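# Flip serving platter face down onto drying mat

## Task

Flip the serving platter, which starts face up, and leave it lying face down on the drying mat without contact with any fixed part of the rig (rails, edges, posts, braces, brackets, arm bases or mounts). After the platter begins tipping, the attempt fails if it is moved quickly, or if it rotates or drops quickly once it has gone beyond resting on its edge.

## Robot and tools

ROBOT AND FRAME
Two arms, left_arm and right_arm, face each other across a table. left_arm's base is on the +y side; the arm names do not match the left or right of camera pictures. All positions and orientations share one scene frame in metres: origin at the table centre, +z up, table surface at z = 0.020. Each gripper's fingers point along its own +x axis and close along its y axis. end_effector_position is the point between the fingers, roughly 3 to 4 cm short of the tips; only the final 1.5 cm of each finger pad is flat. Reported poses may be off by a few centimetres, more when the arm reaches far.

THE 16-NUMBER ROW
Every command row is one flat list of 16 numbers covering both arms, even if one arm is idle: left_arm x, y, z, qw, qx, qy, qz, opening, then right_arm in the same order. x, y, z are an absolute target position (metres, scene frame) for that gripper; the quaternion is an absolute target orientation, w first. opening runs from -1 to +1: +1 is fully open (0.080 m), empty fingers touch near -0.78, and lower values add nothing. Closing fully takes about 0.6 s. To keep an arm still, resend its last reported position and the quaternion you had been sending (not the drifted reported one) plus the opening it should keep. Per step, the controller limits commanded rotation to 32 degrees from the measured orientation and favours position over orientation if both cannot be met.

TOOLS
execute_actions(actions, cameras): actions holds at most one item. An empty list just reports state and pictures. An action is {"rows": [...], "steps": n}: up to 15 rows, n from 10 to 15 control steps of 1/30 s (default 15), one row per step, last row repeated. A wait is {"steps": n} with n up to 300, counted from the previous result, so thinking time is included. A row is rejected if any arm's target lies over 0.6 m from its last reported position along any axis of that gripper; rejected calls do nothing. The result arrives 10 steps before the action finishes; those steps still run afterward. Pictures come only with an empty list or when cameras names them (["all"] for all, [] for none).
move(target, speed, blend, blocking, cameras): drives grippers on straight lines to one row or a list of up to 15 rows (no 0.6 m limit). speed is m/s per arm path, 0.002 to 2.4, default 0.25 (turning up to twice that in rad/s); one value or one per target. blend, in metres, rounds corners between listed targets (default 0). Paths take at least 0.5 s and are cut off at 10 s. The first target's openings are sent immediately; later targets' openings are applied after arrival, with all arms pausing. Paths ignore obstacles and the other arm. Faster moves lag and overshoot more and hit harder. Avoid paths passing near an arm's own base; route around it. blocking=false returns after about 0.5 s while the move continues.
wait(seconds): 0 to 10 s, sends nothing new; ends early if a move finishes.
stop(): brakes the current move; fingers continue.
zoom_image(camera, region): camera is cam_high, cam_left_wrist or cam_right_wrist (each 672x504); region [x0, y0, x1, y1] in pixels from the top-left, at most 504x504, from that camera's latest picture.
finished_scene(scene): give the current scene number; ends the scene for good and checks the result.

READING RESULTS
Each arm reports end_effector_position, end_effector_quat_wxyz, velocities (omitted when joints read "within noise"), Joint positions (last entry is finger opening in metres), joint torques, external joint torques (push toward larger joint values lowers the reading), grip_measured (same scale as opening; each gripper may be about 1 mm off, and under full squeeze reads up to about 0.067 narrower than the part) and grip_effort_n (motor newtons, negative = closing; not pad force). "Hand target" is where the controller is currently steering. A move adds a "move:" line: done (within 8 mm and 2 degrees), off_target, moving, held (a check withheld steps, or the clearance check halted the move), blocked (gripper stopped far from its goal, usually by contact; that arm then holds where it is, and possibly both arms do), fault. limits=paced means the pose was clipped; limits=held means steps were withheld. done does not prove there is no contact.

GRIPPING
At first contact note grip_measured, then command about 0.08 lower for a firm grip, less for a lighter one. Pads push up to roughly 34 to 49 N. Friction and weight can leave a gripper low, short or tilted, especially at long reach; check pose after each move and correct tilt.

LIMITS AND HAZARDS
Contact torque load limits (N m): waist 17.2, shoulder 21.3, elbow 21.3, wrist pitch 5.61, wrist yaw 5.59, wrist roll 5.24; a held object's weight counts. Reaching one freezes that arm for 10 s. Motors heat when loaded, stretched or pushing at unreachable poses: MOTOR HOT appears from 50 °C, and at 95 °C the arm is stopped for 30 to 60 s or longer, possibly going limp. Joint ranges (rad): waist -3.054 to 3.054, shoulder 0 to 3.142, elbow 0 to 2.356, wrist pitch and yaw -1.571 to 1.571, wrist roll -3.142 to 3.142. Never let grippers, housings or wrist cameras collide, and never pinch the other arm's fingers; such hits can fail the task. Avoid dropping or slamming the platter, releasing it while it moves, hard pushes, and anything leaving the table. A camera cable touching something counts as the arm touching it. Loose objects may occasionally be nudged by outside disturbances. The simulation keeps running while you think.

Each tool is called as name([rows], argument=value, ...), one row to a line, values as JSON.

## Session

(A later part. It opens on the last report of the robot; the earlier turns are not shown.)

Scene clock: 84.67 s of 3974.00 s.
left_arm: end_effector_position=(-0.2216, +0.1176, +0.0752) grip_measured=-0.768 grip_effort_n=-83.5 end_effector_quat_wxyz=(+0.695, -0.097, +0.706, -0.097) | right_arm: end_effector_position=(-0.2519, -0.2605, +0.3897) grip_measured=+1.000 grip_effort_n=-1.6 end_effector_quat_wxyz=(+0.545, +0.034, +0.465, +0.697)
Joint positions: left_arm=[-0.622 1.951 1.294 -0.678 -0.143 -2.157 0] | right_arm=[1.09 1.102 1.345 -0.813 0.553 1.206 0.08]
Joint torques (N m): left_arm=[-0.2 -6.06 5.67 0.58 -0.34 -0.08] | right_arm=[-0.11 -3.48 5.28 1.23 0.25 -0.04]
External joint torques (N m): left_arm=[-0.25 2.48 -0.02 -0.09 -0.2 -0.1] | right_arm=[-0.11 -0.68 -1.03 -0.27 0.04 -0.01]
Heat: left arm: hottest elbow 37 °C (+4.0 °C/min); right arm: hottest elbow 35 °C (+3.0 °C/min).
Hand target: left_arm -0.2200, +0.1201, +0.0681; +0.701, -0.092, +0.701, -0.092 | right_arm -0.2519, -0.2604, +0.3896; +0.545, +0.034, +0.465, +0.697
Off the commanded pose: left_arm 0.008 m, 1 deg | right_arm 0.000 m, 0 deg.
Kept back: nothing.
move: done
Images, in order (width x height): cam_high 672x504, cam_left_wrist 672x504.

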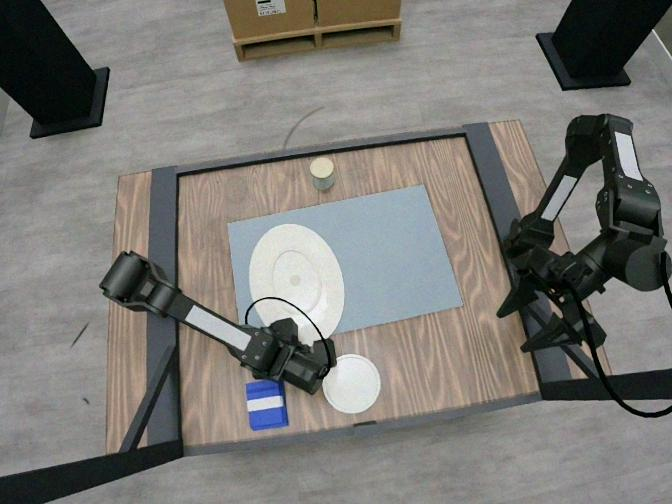

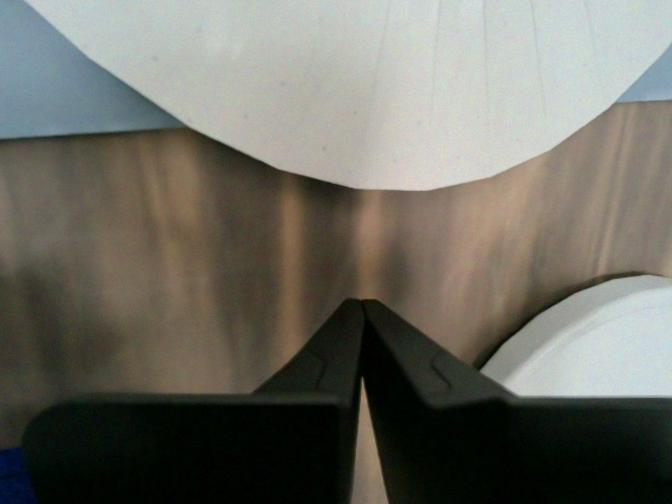

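move([
  [-0.22,0.114,0.057,-0.7011,0.0923,-0.7011,0.0923,-0.9,-0.2519,-0.2605,0.3897,0.545,0.034,0.465,0.697,1],
  [-0.18,0.114,0.057,-0.7011,0.0923,-0.7011,0.0923,-0.9,-0.2519,-0.2605,0.3897,0.545,0.034,0.465,0.697,1],
], speed=0.04, cameras=["cam_left_wrist","cam_high"])

Scene clock: 86.67 s of 3974.00 s.
left_arm: end_effector_position=(-0.1916, +0.1084, +0.0650) grip_measured=-0.768 grip_effort_n=-83.5 end_effector_quat_wxyz=(+0.690, -0.097, +0.710, -0.106) | right_arm: end_effector_position=(-0.2519, -0.2605, +0.3897) grip_measured=+1.000 grip_effort_n=-1.6 end_effector_quat_wxyz=(+0.545, +0.034, +0.465, +0.697)
Joint positions: left_arm=[-0.535 1.925 1.209 -0.588 -0.115 -2.06 0] | right_arm=[1.09 1.102 1.345 -0.813 0.553 1.206 0.08]
Joint torques (N m): left_arm=[1.13 -7.06 3.67 -0.09 -0.52 0.06] | right_arm=[0 -3.48 5.29 1.25 0.24 -0.05]
External joint torques (N m): left_arm=[1.1 1.22 -1.92 -0.81 -0.4 0.05] | right_arm=[0.01 -0.71 -0.98 -0.25 0.03 -0.02]
Heat: left arm: hottest shoulder 36 °C (+4.0 °C/min); right arm: hottest elbow 35 °C (+3.0 °C/min).
Hand target: left_arm -0.1802, +0.1141, +0.0572; +0.701, -0.092, +0.701, -0.092 | right_arm -0.2519, -0.2604, +0.3896; +0.545, +0.034, +0.465, +0.697
Off the commanded pose: left_arm 0.015 m, 2 deg | right_arm 0.000 m, 0 deg.
Kept back: nothing.
move: off_target (left_arm)
Images, in order (width x height): cam_high 672x504, cam_left_wrist 672x504.

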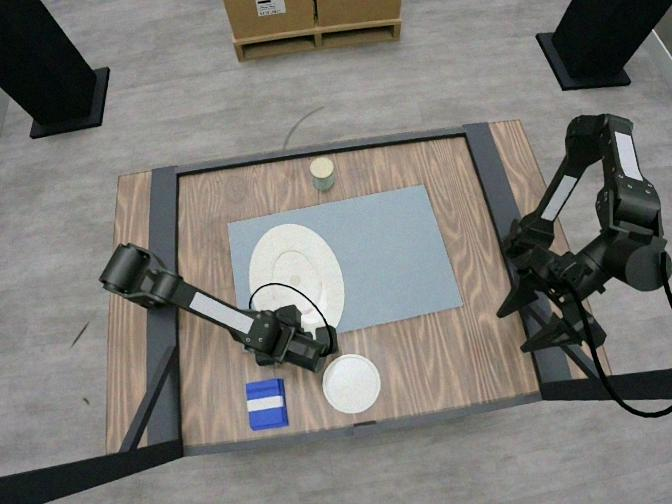

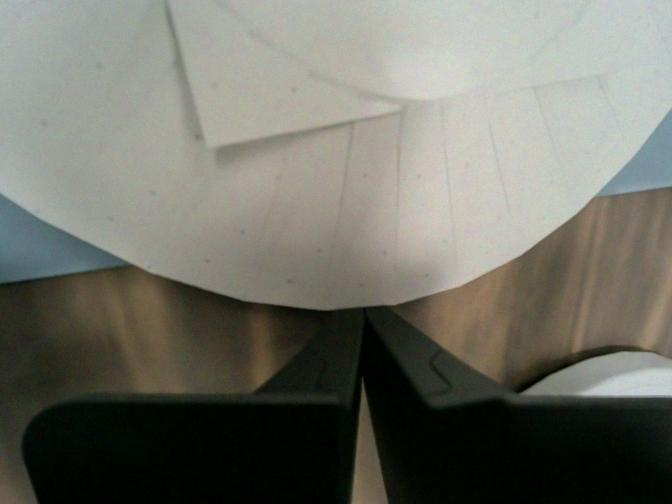

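In contact. Continue pushing ~2.5 cm.

move([
  [-0.155,0.114,0.057,-0.7011,0.0923,-0.7011,0.0923,-0.9,-0.2519,-0.2605,0.3897,0.545,0.034,0.465,0.697,1],
], speed=0.04, cameras=["cam_left_wrist","cam_high"])

Scene clock: 87.80 s of 3974.00 s.
left_arm: end_effector_position=(-0.1822, +0.1104, +0.0651) grip_measured=-0.768 grip_effort_n=-83.5 end_effector_quat_wxyz=(+0.676, -0.086, +0.723, -0.115) | right_arm: end_effector_position=(-0.2519, -0.2605, +0.3897) grip_measured=+1.000 grip_effort_n=-1.6 end_effector_quat_wxyz=(+0.545, +0.034, +0.465, +0.697)
Joint positions: left_arm=[-0.497 1.892 1.16 -0.553 -0.066 -1.998 0] | right_arm=[1.09 1.102 1.345 -0.813 0.553 1.206 0.08]
Joint torques (N m): left_arm=[3.12 -7.47 2.86 -0.96 -1.82 0.07] | right_arm=[-0.06 -3.35 5.4 1.27 0.28 -0.04]
External joint torques (N m): left_arm=[3.14 0.54 -2.71 -1.7 -1.74 0.05] | right_arm=[-0.07 -0.58 -0.91 -0.24 0.08 -0.01]
Heat: left arm: hottest shoulder 36 °C (+4.0 °C/min); right arm: hottest elbow 35 °C (+3.0 °C/min).
Hand target: left_arm -0.1562, +0.1146, +0.0572; +0.701, -0.091, +0.701, -0.092 | right_arm -0.2519, -0.2604, +0.3896; +0.545, +0.034, +0.465, +0.697
Off the commanded pose: left_arm 0.029 m, 5 deg | right_arm 0.000 m, 0 deg.
Kept back: nothing.
move: off_target (left_arm)
Images, in order (width x height): cam_high 672x504, cam_left_wrist 672x504.

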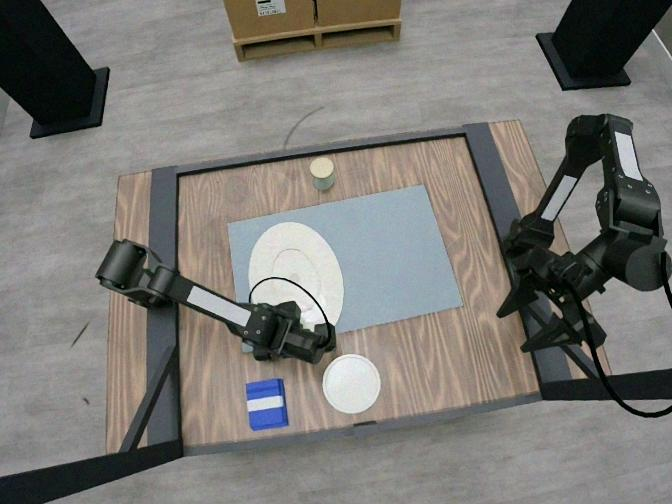

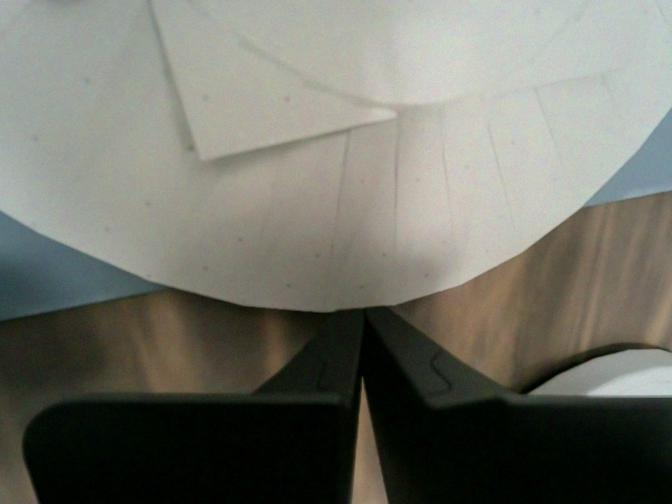

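move([
  [-0.125,0.114,0.057,-0.7011,0.0923,-0.7011,0.0923,-0.9,-0.2519,-0.2605,0.3897,0.545,0.034,0.465,0.697,1],
], speed=0.03, cameras=["cam_left_wrist","cam_high"])

Scene clock: 89.33 s of 3974.00 s.
left_arm: end_effector_position=(-0.1672, +0.1125, +0.0655) grip_measured=-0.768 grip_effort_n=-83.5 end_effector_quat_wxyz=(+0.663, -0.074, +0.734, -0.125) end_effector_velocity=(-0.115, +0.022, +0.023) end_effector_angular_velocity=(-0.057, +0.082, -0.289) | right_arm: end_effector_position=(-0.2519, -0.2605, +0.3897) grip_measured=+1.000 grip_effort_n=-1.6 end_effector_quat_wxyz=(+0.545, +0.034, +0.465, +0.697)
Joint positions: left_arm=[-0.444 1.854 1.109 -0.525 -0.013 -1.92 0] | right_arm=[1.09 1.102 1.345 -0.813 0.553 1.206 0.08]
Joint velocities: left_arm=[-0.281 -0.002 0.076 0.007 0.051 -0.007 0] | right_arm=[within noise]
Joint torques (N m): left_arm=[2.32 -6.99 5.26 -0.7 -1.78 0.03] | right_arm=[-0.16 -3.42 5.18 1.2 0.21 -0.06]
External joint torques (N m): left_arm=[5.42 0.87 -1.79 -1.98 -2.49 0.02] | right_arm=[-0.16 -0.58 -1.13 -0.32 0.01 -0.02]
Heat: left arm: hottest shoulder 37 °C (+4.0 °C/min); right arm: hottest elbow 35 °C (+2.0 °C/min).
Hand target: left_arm -0.1642, +0.1119, +0.0650; +0.665, -0.076, +0.733, -0.123 | right_arm -0.2519, -0.2605, +0.3897; +0.545, +0.034, +0.465, +0.697
Off the commanded pose: left_arm 0.043 m, 7 deg | right_arm 0.000 m, 0 deg.
blocked (left_arm)
Kept back: nothing.
move: off_target (left_arm)
Images, in order (width x height): cam_high 672x504, cam_left_wrist 672x504.

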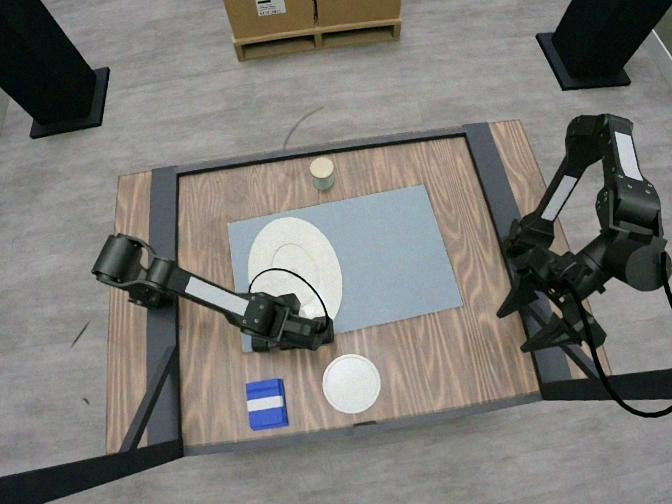

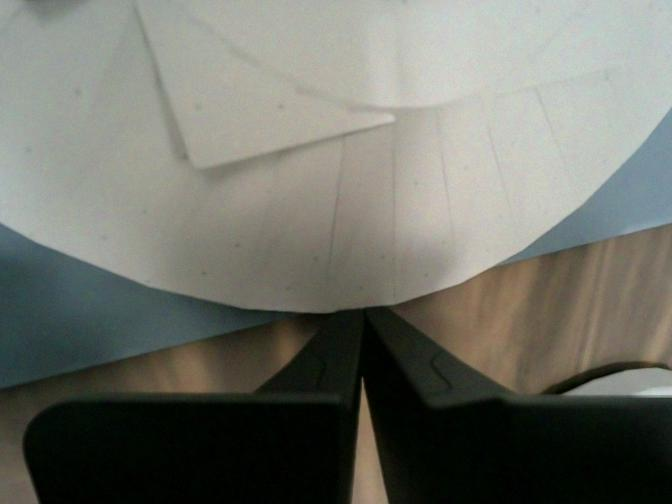

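Two more smaller pushes with a smaller lead each.

move([
  [-0.135,0.12,0.057,-0.665,0.076,-0.733,0.123,-0.9,-0.2519,-0.2605,0.3897,0.545,0.034,0.465,0.697,1],
], speed=0.03, cameras=["cam_high"])

move([
  [-0.125,0.122,0.057,-0.665,0.076,-0.733,0.123,-0.9,-0.2519,-0.2605,0.3897,0.545,0.034,0.465,0.697,1],
], speed=0.03, cameras=["cam_left_wrist","cam_high"])

Scene clock: 91.00 s of 3974.00 s.
left_arm: end_effector_position=(-0.1631, +0.1155, +0.0671) grip_measured=-0.768 grip_effort_n=-83.5 end_effector_quat_wxyz=(+0.636, -0.068, +0.754, -0.149) | right_arm: end_effector_position=(-0.2519, -0.2605, +0.3897) grip_measured=+1.000 grip_effort_n=-1.6 end_effector_quat_wxyz=(+0.545, +0.034, +0.465, +0.697)
Joint positions: left_arm=[-0.41 1.81 1.042 -0.456 0.056 -1.855 0] | right_arm=[1.09 1.102 1.345 -0.813 0.553 1.206 0.08]
Joint torques (N m): left_arm=[3.34 -6.83 2.87 -0.78 -2.01 0.06] | right_arm=[-0.23 -3.26 5.32 1.26 0.21 -0.04]
External joint torques (N m): left_arm=[3.39 0.53 -2.68 -1.63 -2 0.05] | right_arm=[-0.2 -0.45 -0.99 -0.24 0 -0.01]
Heat: left arm: hottest shoulder 37 °C (+3.0 °C/min); right arm: hottest elbow 35 °C (+2.0 °C/min).
Hand target: left_arm -0.1363, +0.1208, +0.0573; +0.665, -0.075, +0.733, -0.123 | right_arm -0.2519, -0.2604, +0.3896; +0.545, +0.034, +0.465, +0.697
Off the commanded pose: left_arm 0.030 m, 5 deg | right_arm 0.000 m, 0 deg.
Kept back: nothing.
move: off_target (left_arm)
Images, in order (width x height): cam_high 672x504.

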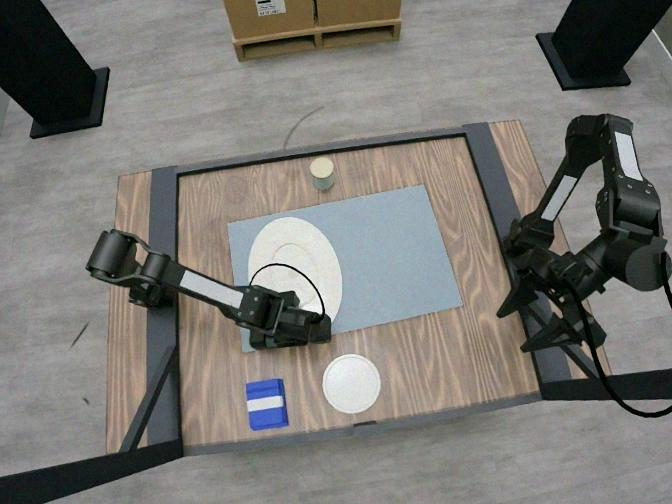

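Scene clock: 91.73 s of 3974.00 s.
left_arm: end_effector_position=(-0.1545, +0.1180, +0.0678) grip_measured=-0.768 grip_effort_n=-83.5 end_effector_quat_wxyz=(+0.634, -0.066, +0.755, -0.151) | right_arm: end_effector_position=(-0.2519, -0.2605, +0.3897) grip_measured=+1.000 grip_effort_n=-1.6 end_effector_quat_wxyz=(+0.545, +0.034, +0.465, +0.697)
Joint positions: left_arm=[-0.385 1.789 1.018 -0.453 0.07 -1.828 0] | right_arm=[1.09 1.102 1.345 -0.813 0.553 1.206 0.08]
Joint torques (N m): left_arm=[3.6 -6.48 2.95 -0.64 -2.25 0.09] | right_arm=[-0.05 -3.46 5.22 1.22 0.22 -0.03]
External joint torques (N m): left_arm=[3.57 0.76 -2.62 -1.49 -2.24 0.07] | right_arm=[-0.07 -0.69 -1.05 -0.27 0.01 0]
Heat: left arm: hottest shoulder 37 °C (+2.0 °C/min); right arm: hottest elbow 35 °C (+2.0 °C/min).
Hand target: left_arm -0.1264, +0.1229, +0.0574; +0.665, -0.075, +0.733, -0.123 | right_arm -0.2519, -0.2604, +0.3896; +0.545, +0.034, +0.465, +0.697
Off the commanded pose: left_arm 0.032 m, 6 deg | right_arm 0.000 m, 0 deg.
Kept back: nothing.
move: off_target (left_arm)
Images, in order (width x height): cam_high 672x504, cam_left_wrist 672x504.

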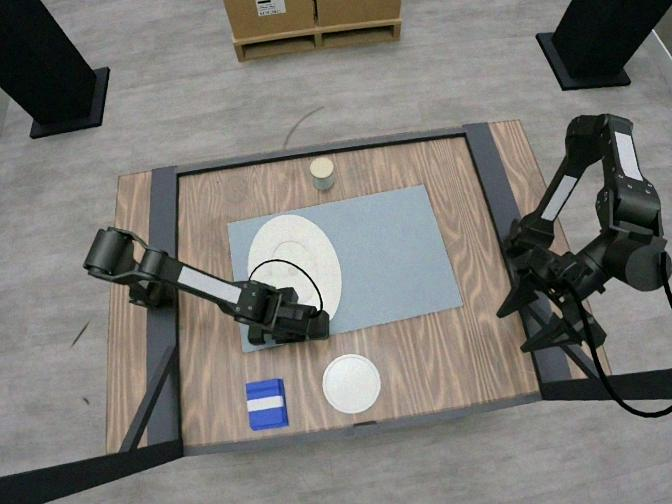

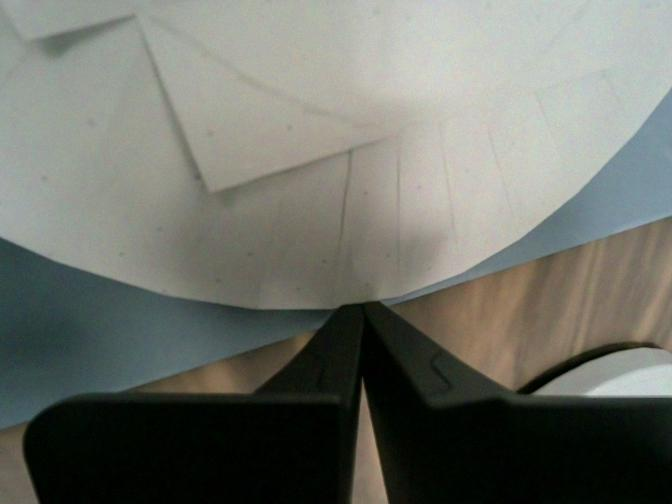

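move([
  [-0.117,0.124,0.057,-0.665,0.076,-0.733,0.123,-0.9,-0.2519,-0.2605,0.3897,0.545,0.034,0.465,0.697,1],
], speed=0.03, cameras=[])

move([
  [-0.2,0.12,0.068,-0.7011,0.0923,-0.7011,0.0923,-0.9,-0.2519,-0.2605,0.3897,0.545,0.034,0.465,0.697,1],
  [-0.22,0.12,0.18,-0.7011,0.0923,-0.7011,0.0923,-0.9,-0.2519,-0.2605,0.3897,0.545,0.034,0.465,0.697,1],
  [-0.15,0.28,0.26,-0.6645,0.2419,-0.6645,0.2419,-0.9,-0.2519,-0.2605,0.3897,0.545,0.034,0.465,0.697,1],
], speed=0.15, cameras=["cam_high"])

zoom_image(camera="cam_high", region=[220, 180, 480, 400])

Scene clock: 93.20 s of 3974.00 s.
left_arm: end_effector_position=(-0.1462, +0.1200, +0.0676) grip_measured=-0.768 grip_effort_n=-83.5 end_effector_quat_wxyz=(+0.634, -0.066, +0.755, -0.151) | right_arm: end_effector_position=(-0.2519, -0.2605, +0.3897) grip_measured=+1.000 grip_effort_n=-1.6 end_effector_quat_wxyz=(+0.545, +0.034, +0.465, +0.697)
Joint positions: left_arm=[-0.362 1.774 0.999 -0.451 0.078 -1.806 0] | right_arm=[1.09 1.102 1.345 -0.813 0.553 1.206 0.08]
Joint torques (N m): left_arm=[3.62 -6.34 2.96 -0.57 -2.28 0.08] | right_arm=[-0.13 -3.37 5.43 1.22 0.27 -0.03]
External joint torques (N m): left_arm=[3.59 0.77 -2.59 -1.42 -2.28 0.07] | right_arm=[-0.14 -0.56 -0.88 -0.28 0.07 0]
Heat: left arm: hottest shoulder 37 °C (+1.0 °C/min); right arm: hottest elbow 35 °C (+2.0 °C/min).
Hand target: left_arm -0.1184, +0.1250, +0.0573; +0.665, -0.075, +0.733, -0.123 | right_arm -0.2519, -0.2604, +0.3896; +0.545, +0.034, +0.465, +0.697
Off the commanded pose: left_arm 0.031 m, 6 deg | right_arm 0.000 m, 0 deg.
Kept back: nothing.
move: off_target (left_arm)
No camera images: "cameras" was empty.

Scene clock: 96.50 s of 3974.00 s.
left_arm: end_effector_position=(-0.1518, +0.2790, +0.2615) grip_measured=-0.768 grip_effort_n=-83.5 end_effector_quat_wxyz=(+0.663, -0.241, +0.667, -0.241) | right_arm: end_effector_position=(-0.2519, -0.2605, +0.3897) grip_measured=+1.000 grip_effort_n=-1.6 end_effector_quat_wxyz=(+0.545, +0.034, +0.465, +0.697)
Joint positions: left_arm=[-1.049 1.06 1.085 -1.185 -0.579 -2.477 0] | right_arm=[1.09 1.102 1.345 -0.813 0.553 1.206 0.08]
Joint torques (N m): left_arm=[-0.23 -2.92 6.14 0.6 -0.62 -0.05] | right_arm=[-0.14 -3.36 5.48 1.27 0.29 -0.02]
External joint torques (N m): left_arm=[-0.23 -0.63 0.04 -0.28 -0.27 -0.08] | right_arm=[-0.14 -0.51 -0.91 -0.26 0.08 0.01]
Heat: left arm: hottest shoulder 37 °C (+0.0 °C/min); right arm: hottest elbow 35 °C (+2.0 °C/min).
Hand target: left_arm -0.1500, +0.2800, +0.2599; +0.665, -0.242, +0.664, -0.242 | right_arm -0.2519, -0.2604, +0.3896; +0.545, +0.034, +0.465, +0.697
Off the commanded pose: left_arm 0.003 m, 0 deg | right_arm 0.000 m, 0 deg.
Kept back: nothing.
move: done
Images, in order (width x height): cam_high 672x504.

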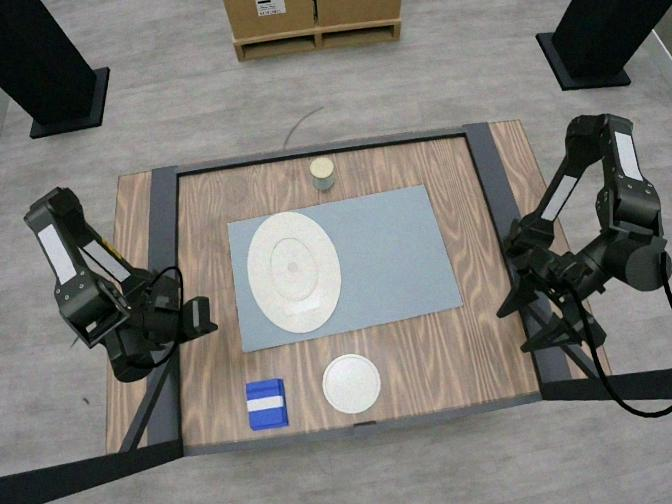

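Scaled by 1.938 from the camera's 672x504 image, which has a finer 960x720 frame.

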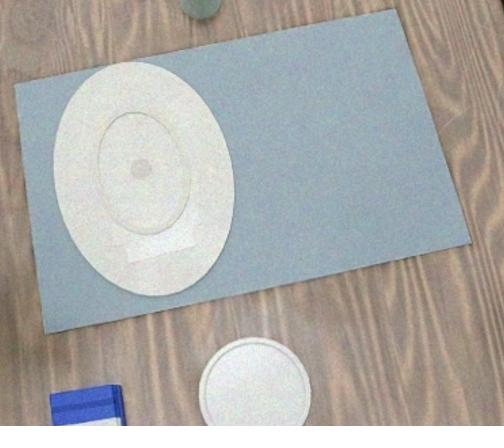

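finished_scene(scene=2)

The scene is finished: the task was done.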